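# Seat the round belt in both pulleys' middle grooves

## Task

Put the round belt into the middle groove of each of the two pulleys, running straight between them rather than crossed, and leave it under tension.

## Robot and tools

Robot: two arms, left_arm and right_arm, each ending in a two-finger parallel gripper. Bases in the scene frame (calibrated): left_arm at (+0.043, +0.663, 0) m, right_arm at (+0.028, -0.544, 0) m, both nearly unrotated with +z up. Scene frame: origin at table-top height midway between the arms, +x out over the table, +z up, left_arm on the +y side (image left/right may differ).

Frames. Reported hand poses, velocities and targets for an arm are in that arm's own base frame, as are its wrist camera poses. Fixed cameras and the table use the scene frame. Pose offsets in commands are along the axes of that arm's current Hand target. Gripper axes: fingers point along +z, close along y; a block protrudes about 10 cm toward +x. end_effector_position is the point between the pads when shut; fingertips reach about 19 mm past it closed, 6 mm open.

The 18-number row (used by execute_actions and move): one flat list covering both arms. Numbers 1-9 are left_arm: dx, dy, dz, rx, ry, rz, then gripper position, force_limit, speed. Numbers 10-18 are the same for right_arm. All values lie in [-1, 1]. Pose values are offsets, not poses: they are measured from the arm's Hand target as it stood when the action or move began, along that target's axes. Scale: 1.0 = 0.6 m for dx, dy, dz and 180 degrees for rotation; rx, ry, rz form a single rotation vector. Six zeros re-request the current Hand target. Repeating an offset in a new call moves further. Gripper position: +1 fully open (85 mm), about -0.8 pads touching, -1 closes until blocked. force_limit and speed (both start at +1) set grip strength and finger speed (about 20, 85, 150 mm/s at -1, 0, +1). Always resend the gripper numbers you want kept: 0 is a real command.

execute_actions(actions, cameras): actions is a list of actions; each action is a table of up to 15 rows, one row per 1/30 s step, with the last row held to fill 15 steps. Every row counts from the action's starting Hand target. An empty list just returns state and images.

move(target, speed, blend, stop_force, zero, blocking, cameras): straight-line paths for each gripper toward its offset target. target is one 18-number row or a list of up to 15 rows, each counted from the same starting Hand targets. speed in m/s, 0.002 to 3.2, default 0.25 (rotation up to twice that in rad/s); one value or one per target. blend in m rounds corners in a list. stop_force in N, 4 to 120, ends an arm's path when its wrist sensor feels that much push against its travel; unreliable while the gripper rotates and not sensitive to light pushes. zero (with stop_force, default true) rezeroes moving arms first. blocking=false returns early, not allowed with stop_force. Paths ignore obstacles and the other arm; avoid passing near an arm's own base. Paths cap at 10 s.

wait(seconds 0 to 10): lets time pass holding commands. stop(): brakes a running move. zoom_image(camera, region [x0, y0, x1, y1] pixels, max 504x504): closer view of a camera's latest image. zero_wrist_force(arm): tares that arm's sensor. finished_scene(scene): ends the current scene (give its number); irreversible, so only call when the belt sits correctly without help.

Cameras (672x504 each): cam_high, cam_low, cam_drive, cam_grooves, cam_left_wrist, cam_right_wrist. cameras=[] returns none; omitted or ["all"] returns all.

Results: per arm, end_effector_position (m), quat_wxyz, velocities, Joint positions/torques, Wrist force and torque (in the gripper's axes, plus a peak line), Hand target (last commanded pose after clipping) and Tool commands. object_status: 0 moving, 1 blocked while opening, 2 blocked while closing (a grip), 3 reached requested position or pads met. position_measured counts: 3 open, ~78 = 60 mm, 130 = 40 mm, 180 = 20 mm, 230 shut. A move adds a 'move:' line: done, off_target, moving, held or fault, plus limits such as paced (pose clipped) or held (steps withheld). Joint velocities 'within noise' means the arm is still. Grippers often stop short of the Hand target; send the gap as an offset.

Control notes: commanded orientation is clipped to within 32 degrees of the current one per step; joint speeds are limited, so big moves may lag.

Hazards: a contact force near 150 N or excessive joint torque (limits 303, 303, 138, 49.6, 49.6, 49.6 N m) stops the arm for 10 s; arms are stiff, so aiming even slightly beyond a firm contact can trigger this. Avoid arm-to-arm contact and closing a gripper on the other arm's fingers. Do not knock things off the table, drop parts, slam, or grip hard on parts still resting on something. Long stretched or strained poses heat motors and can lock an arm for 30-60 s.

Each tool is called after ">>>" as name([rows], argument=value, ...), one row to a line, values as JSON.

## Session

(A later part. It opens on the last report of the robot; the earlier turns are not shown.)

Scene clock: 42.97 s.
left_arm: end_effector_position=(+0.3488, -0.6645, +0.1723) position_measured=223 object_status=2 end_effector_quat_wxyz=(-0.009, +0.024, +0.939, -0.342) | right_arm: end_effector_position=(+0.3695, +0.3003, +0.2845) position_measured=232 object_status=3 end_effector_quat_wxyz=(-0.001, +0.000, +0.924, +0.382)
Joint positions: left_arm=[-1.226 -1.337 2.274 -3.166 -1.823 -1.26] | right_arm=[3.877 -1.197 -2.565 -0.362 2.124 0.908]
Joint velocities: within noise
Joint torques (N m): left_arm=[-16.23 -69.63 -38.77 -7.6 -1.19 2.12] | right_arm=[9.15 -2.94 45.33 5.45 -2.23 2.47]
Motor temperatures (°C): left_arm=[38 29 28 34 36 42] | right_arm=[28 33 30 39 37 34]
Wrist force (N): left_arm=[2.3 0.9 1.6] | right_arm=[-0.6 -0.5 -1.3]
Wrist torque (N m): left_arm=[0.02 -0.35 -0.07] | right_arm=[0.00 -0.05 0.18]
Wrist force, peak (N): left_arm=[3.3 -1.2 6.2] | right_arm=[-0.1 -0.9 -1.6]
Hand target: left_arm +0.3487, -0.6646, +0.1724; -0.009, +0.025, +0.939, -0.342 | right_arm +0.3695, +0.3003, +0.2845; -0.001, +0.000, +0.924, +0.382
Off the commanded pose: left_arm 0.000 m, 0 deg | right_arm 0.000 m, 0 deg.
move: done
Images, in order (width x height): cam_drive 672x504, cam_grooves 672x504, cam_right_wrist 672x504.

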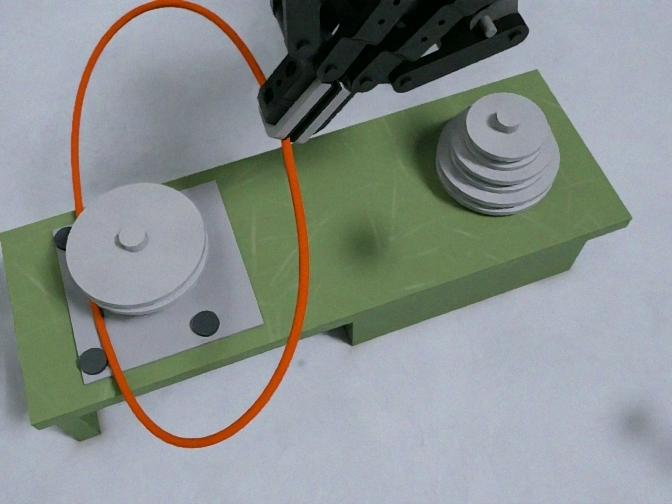

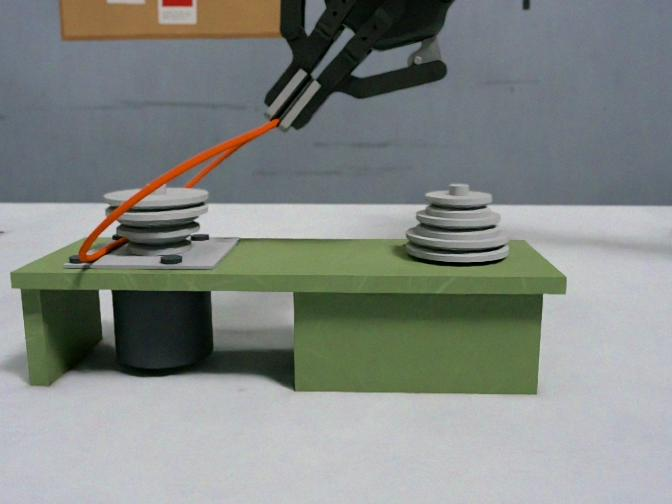

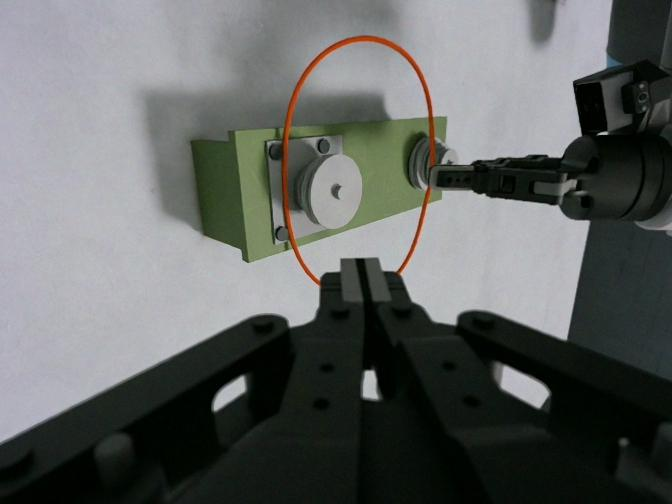

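>>> move(target=[0,-0.043,-0.051,0,0,0,-1,-0.3,-0.7,0,0,0,0,0,0,-1,1,0], speed=0.1, cameras=["cam_grooves","cam_drive","cam_right_wrist"])

>>> zoom_image(camera="cam_grooves", region=[0, 60, 504, 300])

Scene clock: 44.03 s.
left_arm: end_effector_position=(+0.3488, -0.6648, +0.2125) position_measured=223 object_status=2 end_effector_quat_wxyz=(-0.009, +0.025, +0.939, -0.342) | right_arm: end_effector_position=(+0.3695, +0.3003, +0.2845) position_measured=232 object_status=3 end_effector_quat_wxyz=(-0.001, +0.000, +0.924, +0.382)
Joint positions: left_arm=[-1.226 -1.403 2.251 -3.077 -1.823 -1.26] | right_arm=[3.877 -1.197 -2.565 -0.362 2.124 0.908]
Joint velocities: within noise
Joint torques (N m): left_arm=[-12.77 -47.43 -24.05 -4.64 -4.03 -0.78] | right_arm=[9.24 -3.79 45.84 6.03 -1.98 2.76]
Motor temperatures (°C): left_arm=[38 29 28 34 36 42] | right_arm=[28 33 30 39 37 34]
Wrist force (N): left_arm=[2.3 1.1 1.5] | right_arm=[-0.4 -0.6 -1.4]
Wrist torque (N m): left_arm=[0.06 -0.36 -0.07] | right_arm=[-0.01 -0.10 0.18]
Wrist force, peak (N): left_arm=[2.6 2.6 2.6] | right_arm=[-0.2 -0.7 -1.6]
Hand target: left_arm +0.3487, -0.6647, +0.2124; -0.009, +0.025, +0.939, -0.342 | right_arm +0.3695, +0.3003, +0.2845; -0.001, +0.000, +0.924, +0.382
Off the commanded pose: left_arm 0.000 m, 0 deg | right_arm 0.000 m, 0 deg.
move: done
Images, in order (width x height): cam_drive 672x504, cam_grooves 672x504, cam_right_wrist 672x504.

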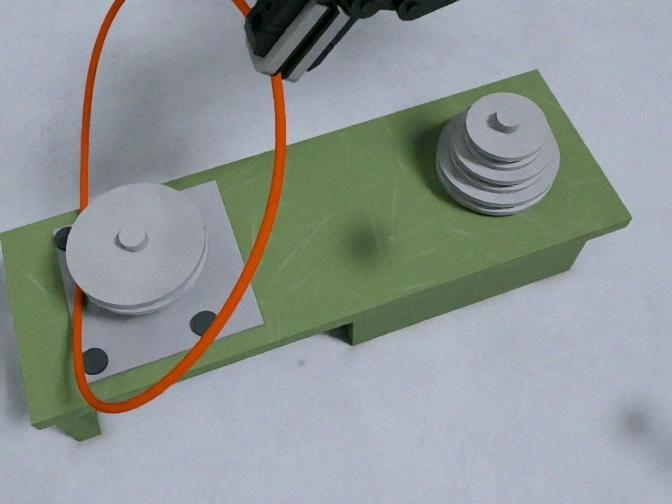

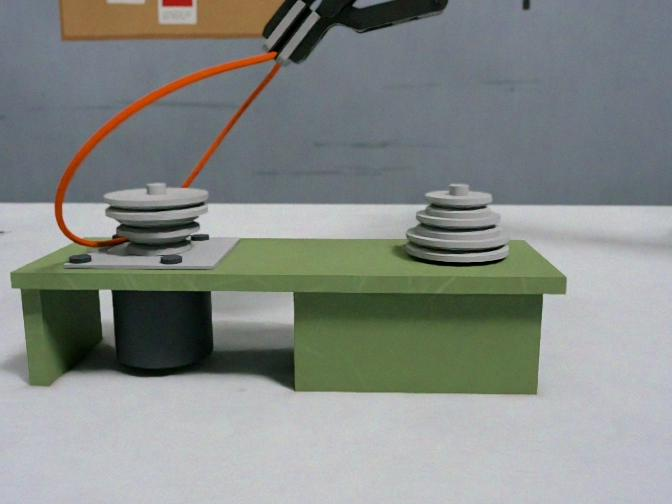

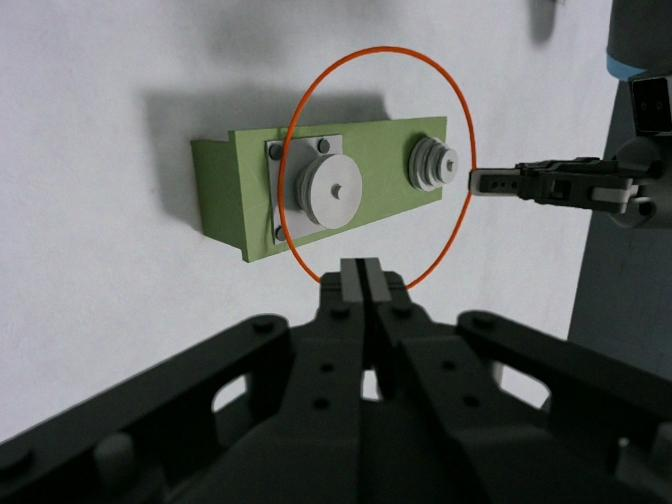

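Scaled by 1.000.

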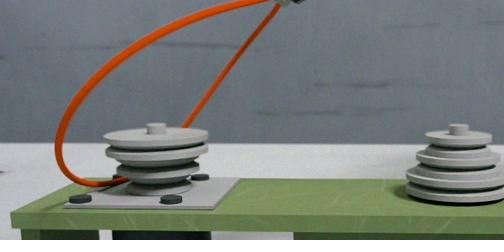

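>>> move([
  [0.045,0.02,0.05,0,0,0,-1,-0.3,-0.7,0,0,0,0,0,0,-1,1,0],
  [0.045,-0.03,-0.02,0,0,0,-1,-0.3,-0.7,0,0,0,0,0,0,-1,1,0],
], speed=0.12, cameras=["cam_grooves","cam_drive","cam_right_wrist"])

>>> zoom_image(camera="cam_right_wrist", region=[180, 40, 520, 300])

Scene clock: 45.47 s.
left_arm: end_effector_position=(+0.3215, -0.6694, +0.2332) position_measured=223 object_status=2 end_effector_quat_wxyz=(-0.009, +0.025, +0.939, -0.342) | right_arm: end_effector_position=(+0.3695, +0.3003, +0.2845) position_measured=232 object_status=3 end_effector_quat_wxyz=(-0.001, +0.000, +0.924, +0.382)
Joint positions: left_arm=[-1.274 -1.451 2.258 -3.046 -1.793 -1.299] | right_arm=[3.877 -1.197 -2.565 -0.362 2.124 0.908]
Joint velocities: within noise
Joint torques (N m): left_arm=[6.15 -58.01 -25.76 -4.06 -2.41 0.66] | right_arm=[9.7 -2.5 45.9 6.84 -1.86 2.59]
Motor temperatures (°C): left_arm=[38 29 28 34 36 42] | right_arm=[28 33 30 39 37 34]
Wrist force (N): left_arm=[2.2 0.9 1.5] | right_arm=[-0.1 -0.5 -1.1]
Wrist torque (N m): left_arm=[0.03 -0.37 -0.09] | right_arm=[0.00 -0.13 0.18]
Wrist force, peak (N): left_arm=[3.0 3.6 3.9] | right_arm=[-0.3 -0.8 -1.6]
Hand target: left_arm +0.3215, -0.6693, +0.2332; -0.009, +0.025, +0.939, -0.342 | right_arm +0.3695, +0.3003, +0.2845; -0.001, +0.000, +0.924, +0.382
Off the commanded pose: left_arm 0.000 m, 0 deg | right_arm 0.000 m, 0 deg.
move: done
Images, in order (width x height): cam_drive 672x504, cam_grooves 672x504, cam_right_wrist 672x504.

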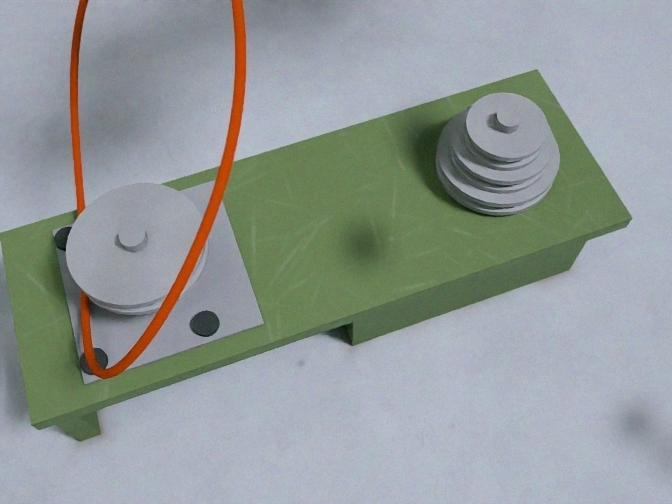

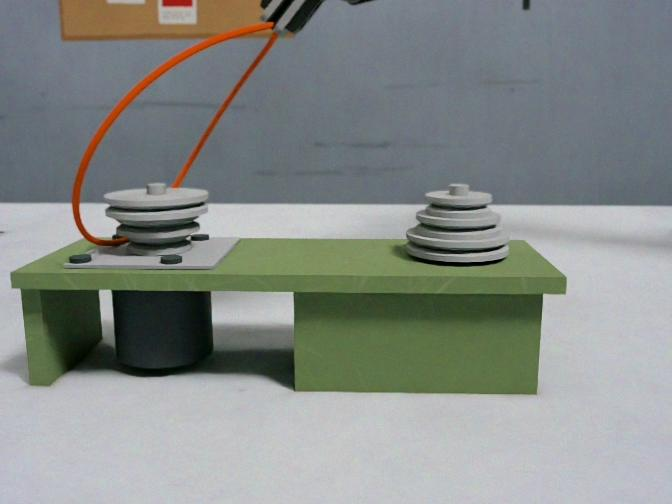

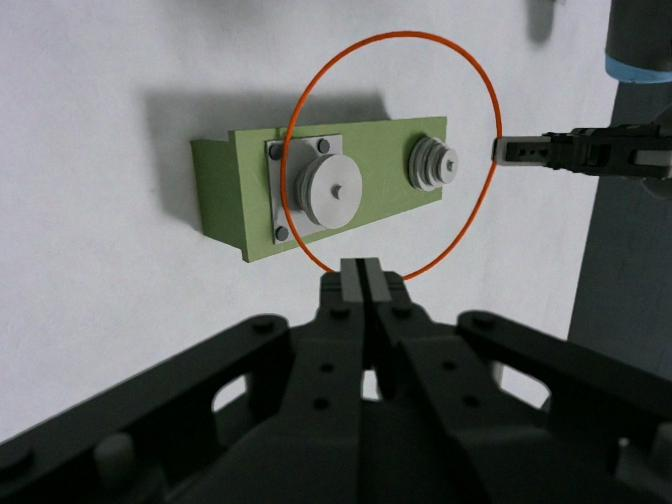

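Scaled by 1.482 from the camera's 672x504 image, which has a finer 960x720 frame.

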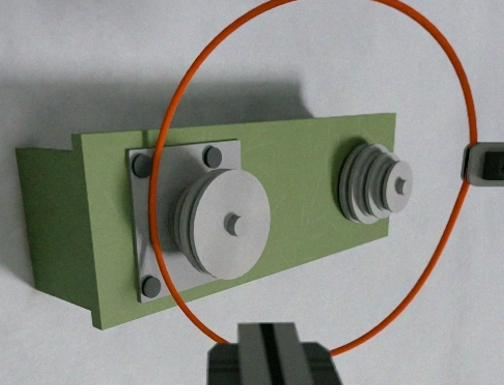

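>>> move([
  [0.02,-0.02,-0.04,0,0,0,-1,-0.3,-0.7,0,0,0,0,0,0,-1,1,0],
  [0.0,-0.085,-0.02,0,0,0,-1,-0.3,-0.7,0,0,0,0,0,0,-1,1,0],
], speed=0.12, cameras=["cam_grooves","cam_drive","cam_right_wrist"])

>>> zoom_image(camera="cam_right_wrist", region=[180, 40, 520, 300])

Scene clock: 46.67 s.
left_arm: end_effector_position=(+0.3198, -0.7006, +0.2750) position_measured=223 object_status=2 end_effector_quat_wxyz=(-0.009, +0.025, +0.939, -0.342) | right_arm: end_effector_position=(+0.3695, +0.3003, +0.2845) position_measured=232 object_status=3 end_effector_quat_wxyz=(-0.001, +0.000, +0.924, +0.382)
Joint positions: left_arm=[-1.292 -1.47 2.18 -2.952 -1.782 -1.314] | right_arm=[3.877 -1.197 -2.565 -0.362 2.124 0.908]
Joint velocities: within noise
Joint torques (N m): left_arm=[-6.5 -62.97 -43.51 -6.07 0.09 -0.43] | right_arm=[8.27 -1.13 44.6 7.45 -1.9 2.36]
Motor temperatures (°C): left_arm=[38 29 28 34 36 42] | right_arm=[28 33 30 39 37 34]
Wrist force (N): left_arm=[2.6 1.3 1.1] | right_arm=[0.1 -0.6 -1.2]
Wrist torque (N m): left_arm=[0.07 -0.42 -0.09] | right_arm=[-0.01 -0.18 0.18]
Wrist force, peak (N): left_arm=[3.9 2.6 -0.6] | right_arm=[-0.3 -0.7 -1.7]
Hand target: left_arm +0.3199, -0.7006, +0.2752; -0.009, +0.025, +0.939, -0.342 | right_arm +0.3695, +0.3003, +0.2845; -0.001, +0.000, +0.924, +0.382
Off the commanded pose: left_arm 0.000 m, 0 deg | right_arm 0.000 m, 0 deg.
move: done
Images, in order (width x height): cam_drive 672x504, cam_grooves 672x504, cam_right_wrist 672x504.

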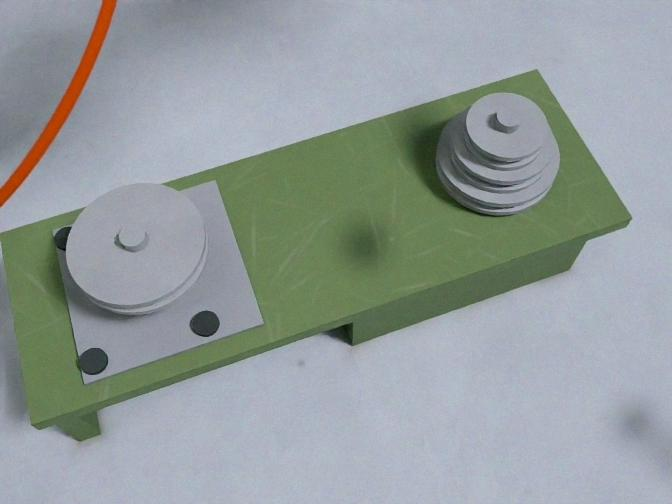

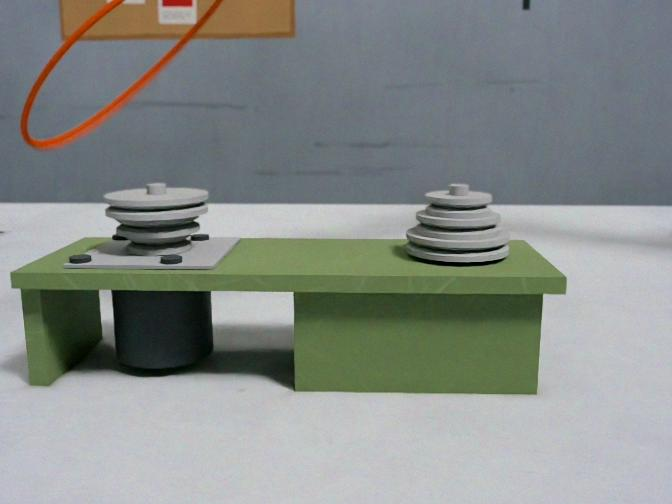

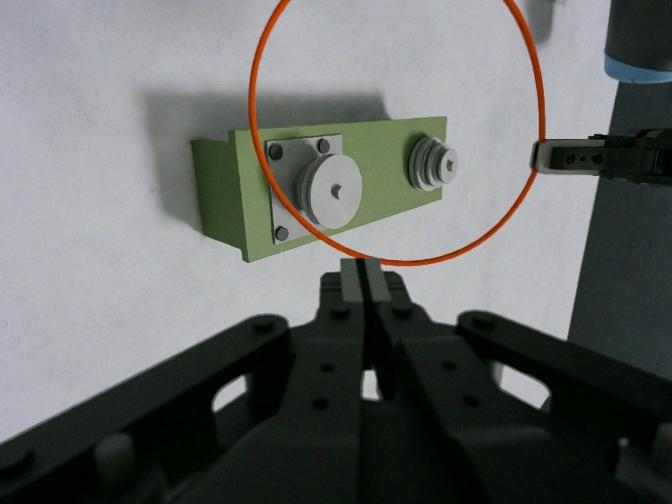

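Scaled by 1.482 from the camera's 672x504 image, which has a finer 960x720 frame.

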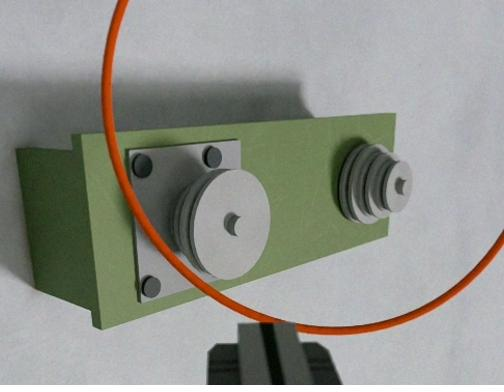

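>>> move(target=[-0.048,0.106,-0.135,0,0,0,-1,-0.3,-0.7,0,0,0,0,0,0,0.2,1,0], speed=0.2)

>>> zoom_image(camera="cam_low", region=[90, 140, 340, 280])

Scene clock: 47.73 s.
left_arm: end_effector_position=(+0.3539, -0.6015, +0.2962) position_measured=223 object_status=2 end_effector_quat_wxyz=(-0.009, +0.025, +0.939, -0.342) | right_arm: end_effector_position=(+0.3695, +0.3003, +0.2845) position_measured=104 object_status=0 end_effector_quat_wxyz=(-0.001, +0.000, +0.924, +0.382)
Joint positions: left_arm=[-1.175 -1.602 2.265 -2.882 -1.854 -1.219] | right_arm=[3.877 -1.197 -2.565 -0.362 2.124 0.908]
Joint velocities: within noise
Joint torques (N m): left_arm=[9.81 -50.92 -48 -6.05 0.95 -0.37] | right_arm=[9 -1.61 45.03 7.85 -1.76 2.35]
Motor temperatures (°C): left_arm=[38 29 28 34 36 42] | right_arm=[28 33 30 39 37 34]
Wrist force (N): left_arm=[2.5 0.8 1.8] | right_arm=[-0.3 -0.3 -1.3]
Wrist torque (N m): left_arm=[0.01 -0.37 -0.05] | right_arm=[0.03 -0.11 0.18]
Wrist force, peak (N): left_arm=[3.0 -0.7 3.7] | right_arm=[0.0 -0.4 -1.8]
Hand target: left_arm +0.3539, -0.6014, +0.2962; -0.009, +0.025, +0.939, -0.342 | right_arm +0.3695, +0.3003, +0.2845; -0.001, +0.000, +0.924, +0.382
Off the commanded pose: left_arm 0.000 m, 0 deg | right_arm 0.000 m, 0 deg.
move: done

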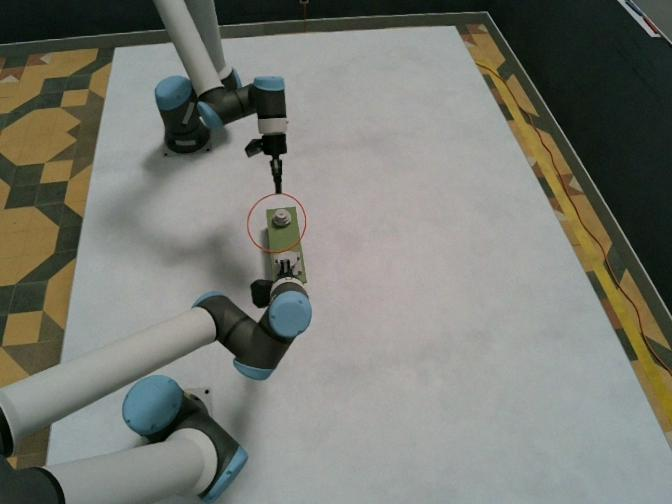

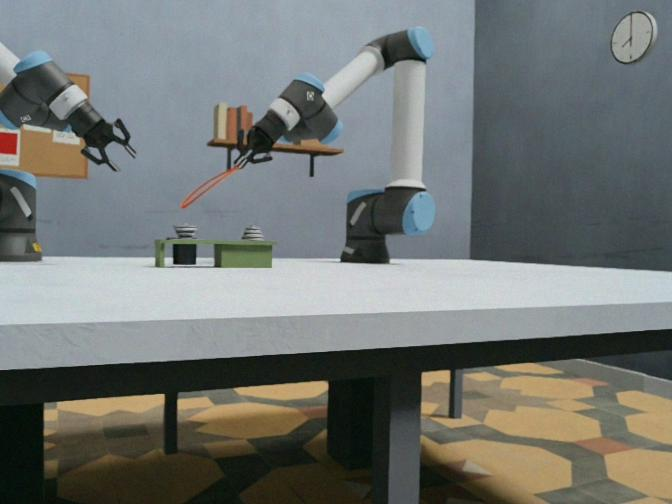

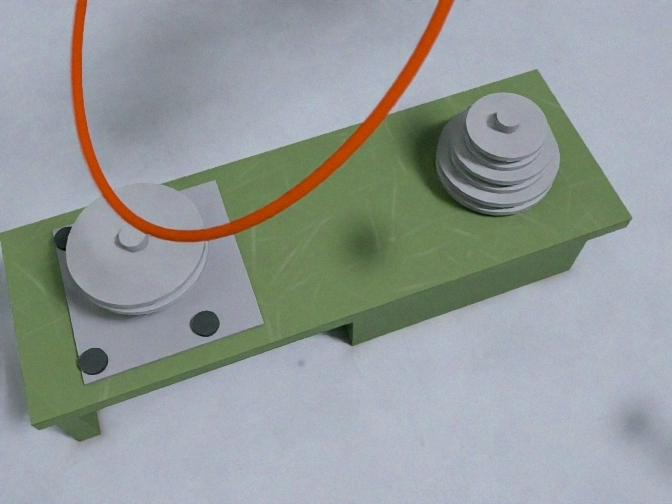

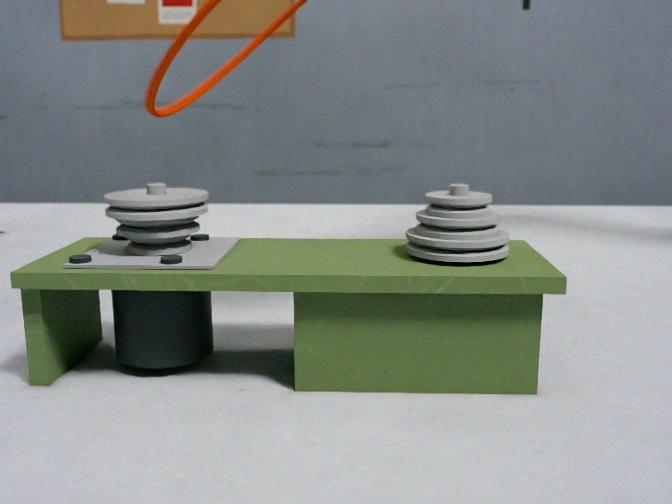

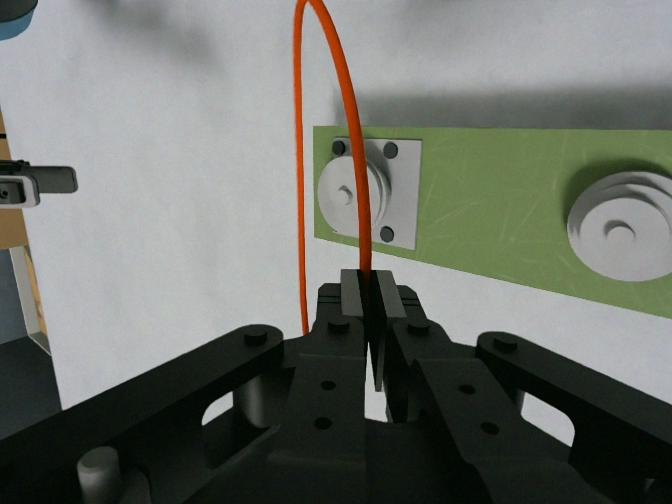

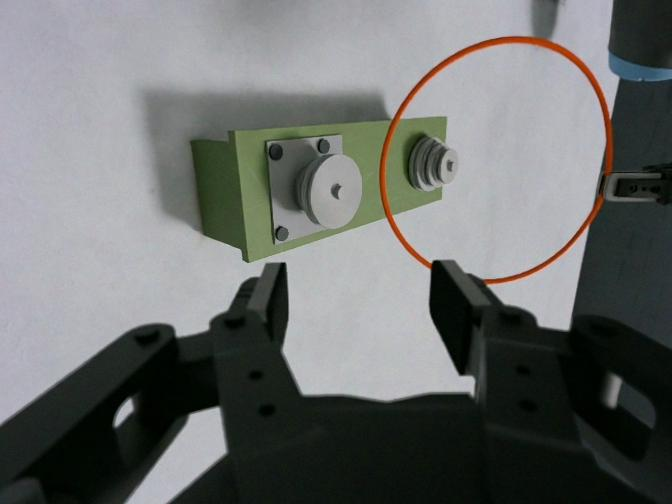

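Scaled by 2.016 from the camera's 672x504 image, which has a finer 960x720 frame.

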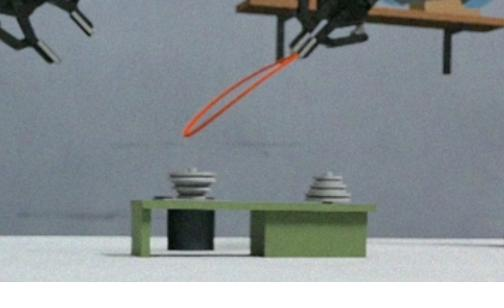

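>>> move(target=[0,0,0,0.1,-0.02,-0.024,-1,-0.3,-0.7,-0.0035,0.03,0.05,0,0,0,0.2,1,0], speed=0.3)

>>> zoom_image(camera="cam_low", region=[90, 140, 340, 280])

>>> zoom_image(camera="cam_right_wrist", region=[250, 40, 672, 350])

Scene clock: 49.57 s.
left_arm: end_effector_position=(+0.3540, -0.6014, +0.2962) position_measured=223 object_status=2 end_effector_quat_wxyz=(+0.004, -0.023, +0.874, -0.485) | right_arm: end_effector_position=(+0.3716, +0.3342, +0.2760) position_measured=104 object_status=3 end_effector_quat_wxyz=(-0.001, +0.000, +0.924, +0.382)
Joint positions: left_arm=[-1.163 -1.501 2.393 -3.442 -1.886 -1.385] | right_arm=[3.943 -1.256 -2.558 -0.277 2.086 0.971]
Joint velocities: within noise
Joint torques (N m): left_arm=[-14.37 -40.34 -41.61 -7 0.3 -1.72] | right_arm=[1.34 30.39 30.48 2.81 4.68 -2.05]
Motor temperatures (°C): left_arm=[38 29 28 34 36 42] | right_arm=[28 33 30 39 37 34]
Wrist force (N): left_arm=[2.0 1.3 0.8] | right_arm=[0.0 -0.7 -0.9]
Wrist torque (N m): left_arm=[0.08 -0.28 -0.08] | right_arm=[-0.05 -0.14 0.19]
Wrist force, peak (N): left_arm=[2.2 3.3 1.3] | right_arm=[0.0 -1.5 -1.9]
Hand target: left_arm +0.3539, -0.6014, +0.2962; +0.004, -0.023, +0.874, -0.485 | right_arm +0.3715, +0.3342, +0.2760; -0.001, +0.000, +0.924, +0.382
Off the commanded pose: left_arm 0.000 m, 0 deg | right_arm 0.000 m, 0 deg.
move: done

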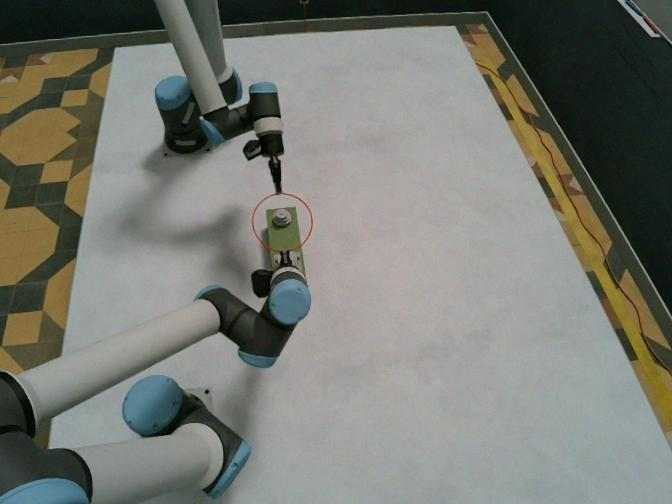

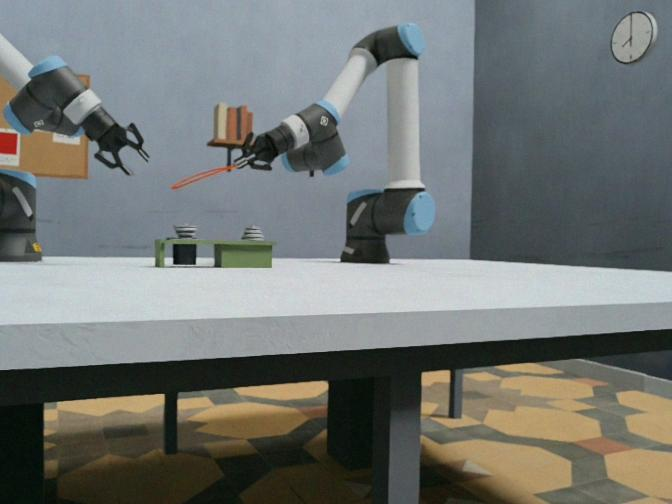

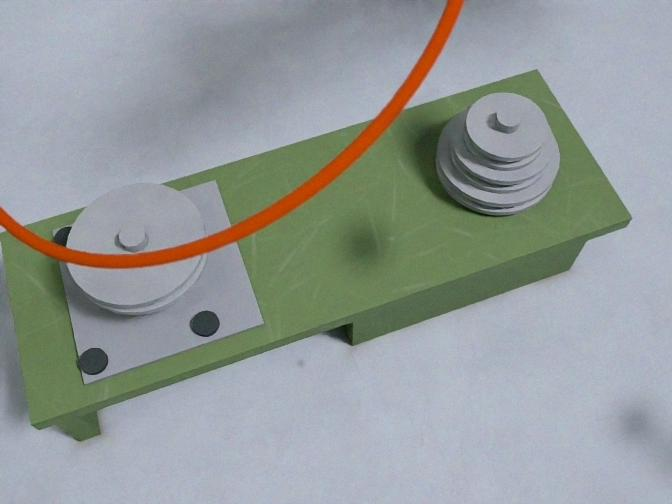

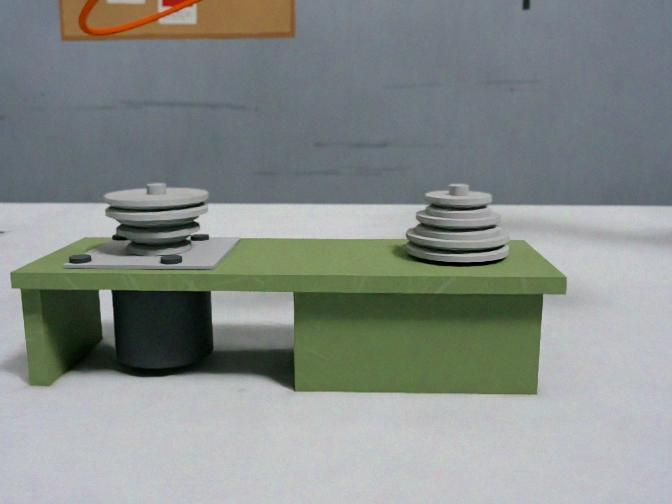

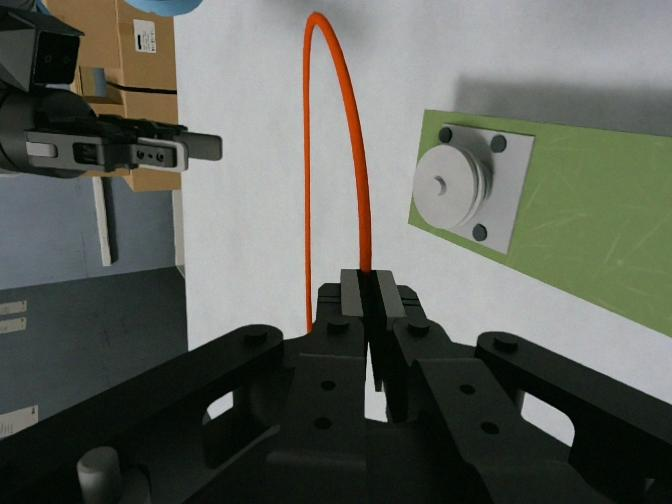

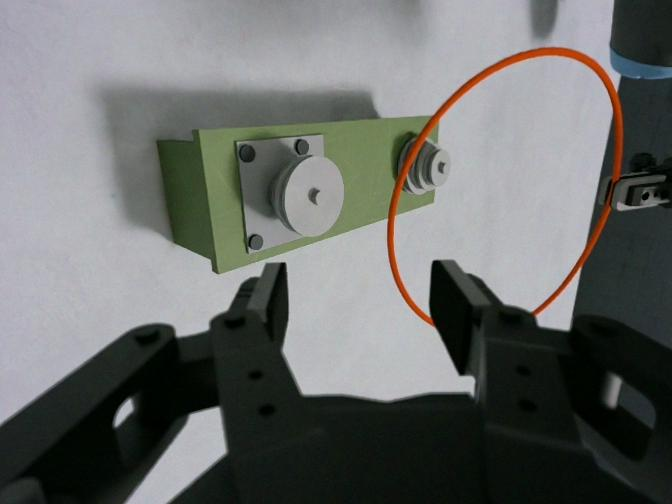

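Scaled by 2.016 from the camera's 672x504 image, which has a finer 960x720 frame.

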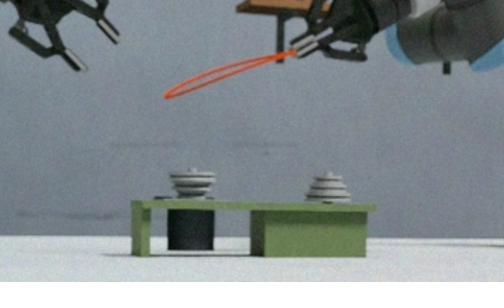

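Scaled by 1.194 from the camera's 672x504 image, which has a finer 960x720 frame.

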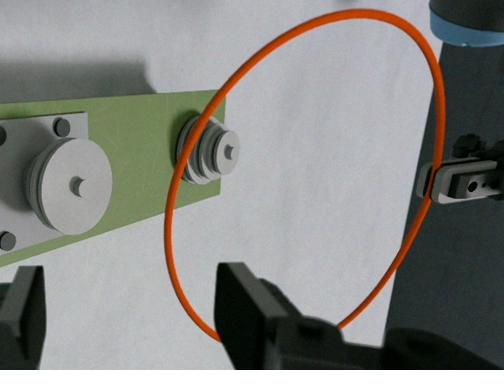

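>>> move([
  [0,0,0,0,0,0,-1,-0.3,-0.7,0.0025,0.0375,0.05,0,0,0,0.2,1,0],
  [0,0,0,0,0,0,-1,-0.3,-0.7,0.0025,0.0375,0.1334,0,0,0,0.2,1,0],
], speed=0.15)

>>> zoom_image(camera="cam_low", region=[90, 140, 340, 280])

>>> zoom_image(camera="cam_right_wrist", region=[150, 40, 572, 350])

Scene clock: 50.90 s.
left_arm: end_effector_position=(+0.3539, -0.6014, +0.2962) position_measured=223 object_status=2 end_effector_quat_wxyz=(+0.004, -0.023, +0.874, -0.485) | right_arm: end_effector_position=(+0.3699, +0.4066, +0.2352) position_measured=104 object_status=3 end_effector_quat_wxyz=(-0.001, +0.000, +0.924, +0.382)
Joint positions: left_arm=[-1.163 -1.501 2.393 -3.442 -1.886 -1.385] | right_arm=[4.073 -1.425 -2.556 -0.057 2.007 1.087]
Joint velocities: within noise
Joint torques (N m): left_arm=[-15.66 -41.25 -42.79 -4.41 -2.39 -2.7] | right_arm=[7.45 7.5 41.4 8.52 4.49 -0.59]
Motor temperatures (°C): left_arm=[38 29 28 34 36 42] | right_arm=[28 33 30 39 37 34]
Wrist force (N): left_arm=[2.2 1.7 0.9] | right_arm=[0.4 -0.8 -1.5]
Wrist torque (N m): left_arm=[0.15 -0.33 -0.08] | right_arm=[-0.06 -0.18 0.17]
Wrist force, peak (N): left_arm=[2.3 1.9 0.7] | right_arm=[0.1 -2.7 -3.0]
Hand target: left_arm +0.3539, -0.6014, +0.2962; +0.004, -0.023, +0.874, -0.485 | right_arm +0.3700, +0.4067, +0.2353; -0.001, +0.000, +0.924, +0.382
Off the commanded pose: left_arm 0.000 m, 0 deg | right_arm 0.000 m, 0 deg.
move: done

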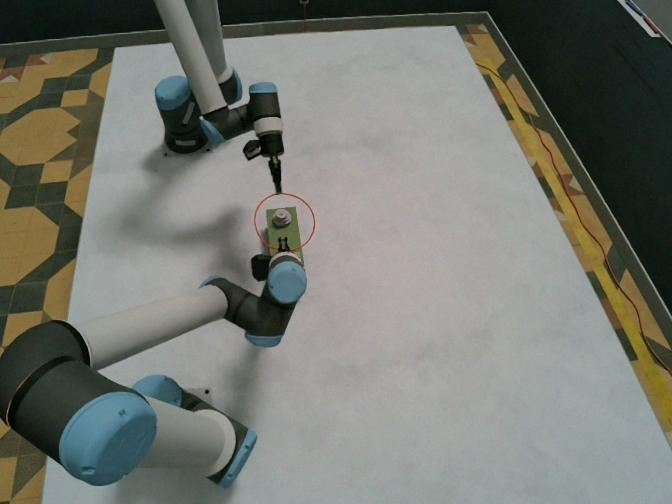

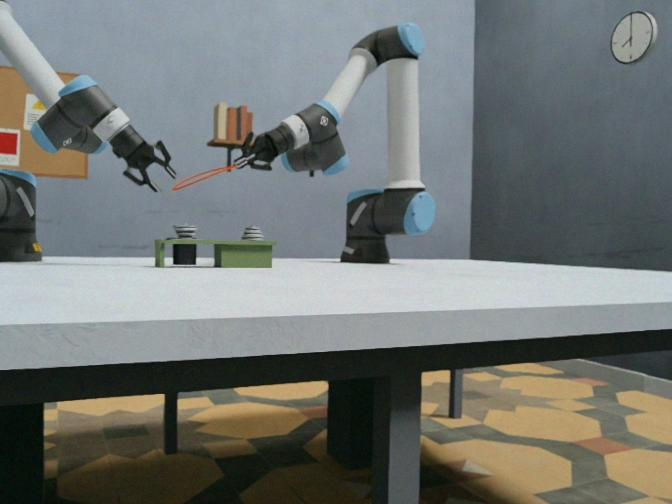

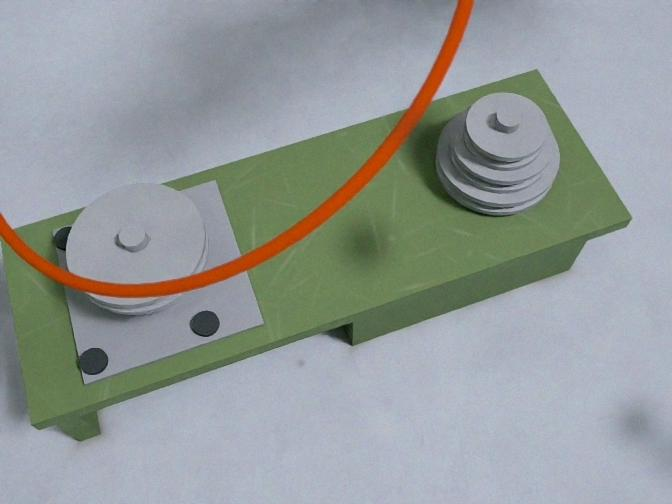

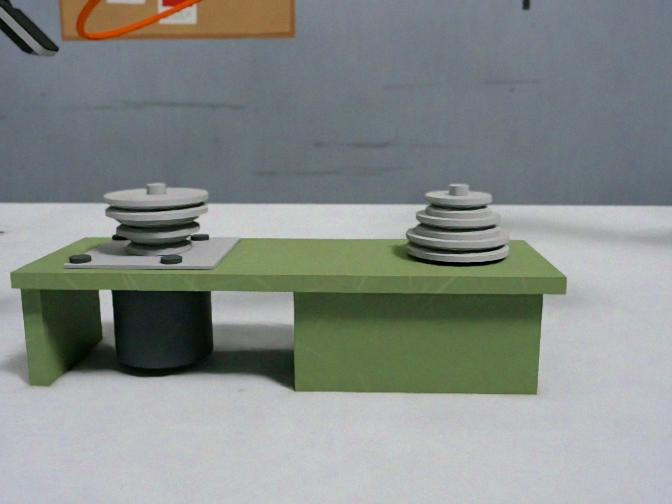

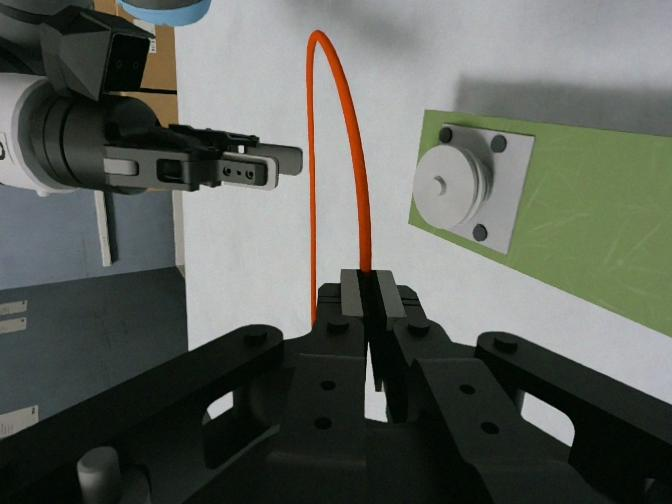

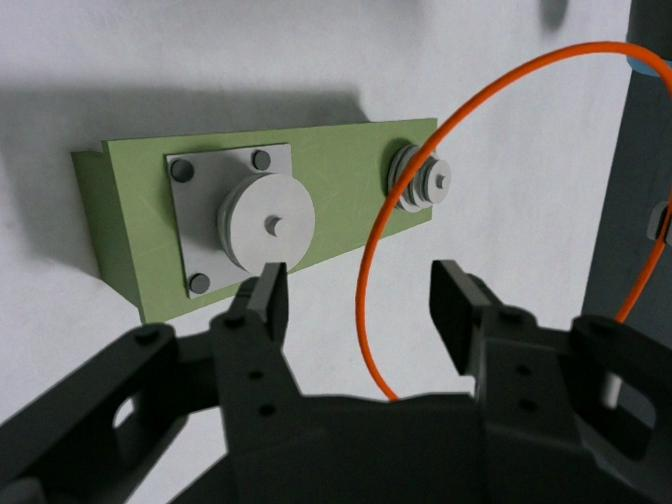

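Scaled by 2.016 from the camera's 672x504 image, which has a finer 960x720 frame.

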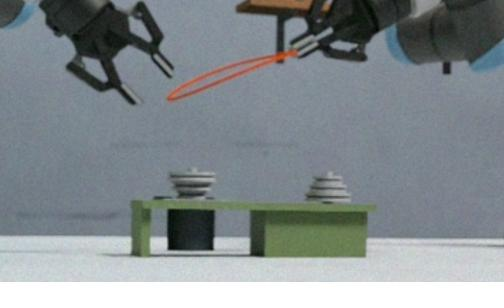

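Scaled by 1.194 from the camera's 672x504 image, which has a finer 960x720 frame.

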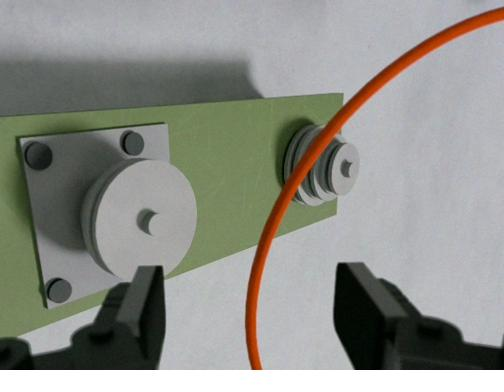

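>>> move([
  [0,0,0,0,0,0,-1,-0.3,-0.7,0,0.006,0.037,0,0,0,0.2,1,0],
  [0,0,0,0,0,0,-1,-0.3,-0.7,0,0.006,0.037,0,0,0,-1,-0.2,-0.7],
], speed=0.1)

>>> zoom_image(camera="cam_low", region=[90, 140, 340, 280])

Scene clock: 53.40 s.
left_arm: end_effector_position=(+0.3539, -0.6014, +0.2962) position_measured=223 object_status=2 end_effector_quat_wxyz=(+0.004, -0.023, +0.874, -0.485) | right_arm: end_effector_position=(+0.3699, +0.4249, +0.2221) position_measured=231 object_status=0 end_effector_quat_wxyz=(-0.001, +0.000, +0.924, +0.382)
Joint positions: left_arm=[-1.163 -1.501 2.393 -3.442 -1.886 -1.385] | right_arm=[4.1 -1.478 -2.552 0.001 1.99 1.111]
Joint velocities: within noise
Joint torques (N m): left_arm=[-12.57 -35.29 -38.77 -4.95 -3.11 -2.43] | right_arm=[-5.11 41.77 25.31 2.56 4.67 -2.42]
Motor temperatures (°C): left_arm=[38 29 28 34 36 42] | right_arm=[28 33 30 39 37 34]
Wrist force (N): left_arm=[2.1 1.7 0.5] | right_arm=[0.0 -0.8 -1.2]
Wrist torque (N m): left_arm=[0.14 -0.30 -0.08] | right_arm=[-0.05 -0.14 0.18]
Wrist force, peak (N): left_arm=[2.3 1.9 0.7] | right_arm=[-0.3 -0.8 -2.2]
Hand target: left_arm +0.3539, -0.6014, +0.2962; +0.004, -0.023, +0.874, -0.485 | right_arm +0.3699, +0.4249, +0.2221; -0.001, +0.000, +0.924, +0.382
Off the commanded pose: left_arm 0.000 m, 0 deg | right_arm 0.000 m, 0 deg.
move: done

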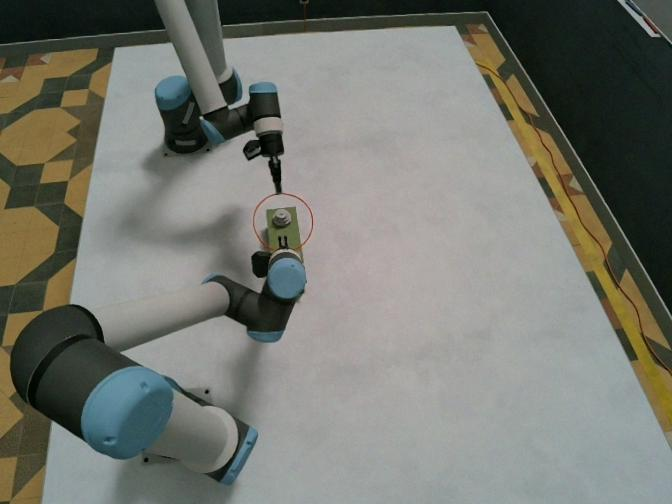

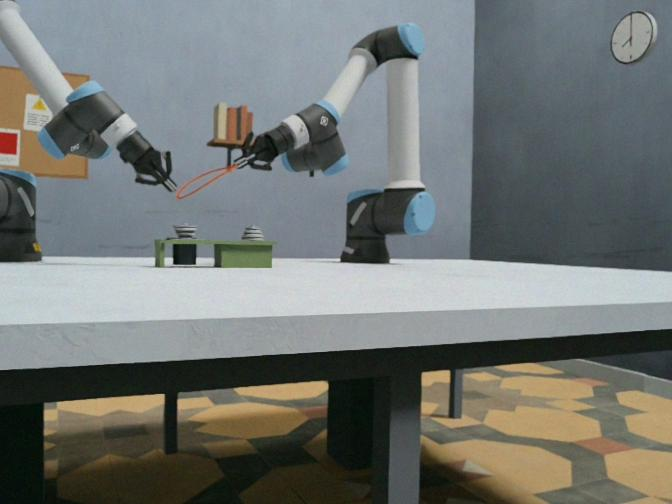

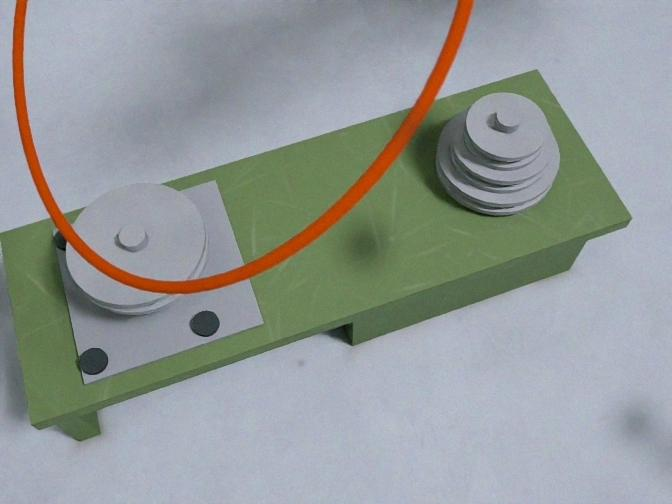

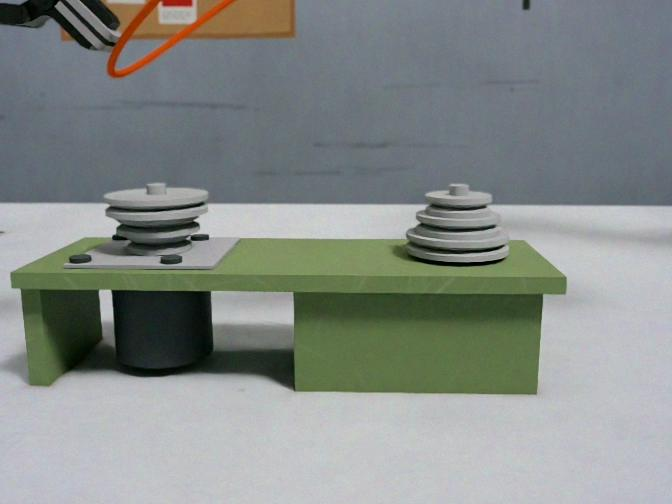

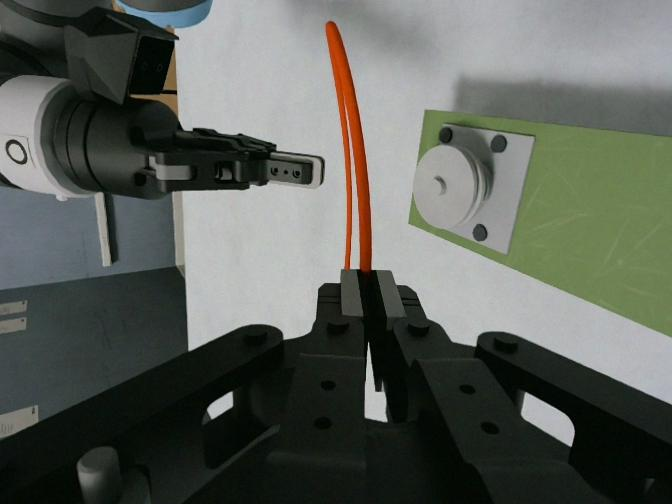

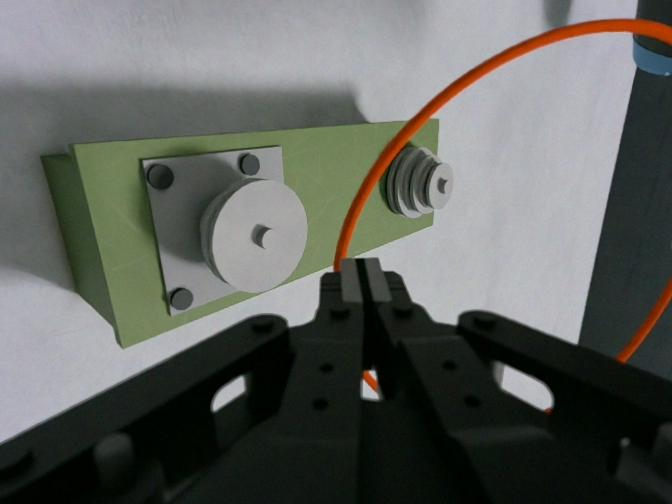

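Scaled by 2.016 from the camera's 672x504 image, which has a finer 960x720 frame.

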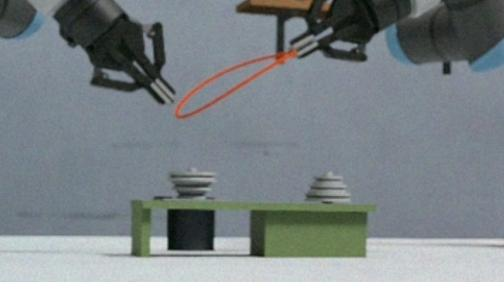

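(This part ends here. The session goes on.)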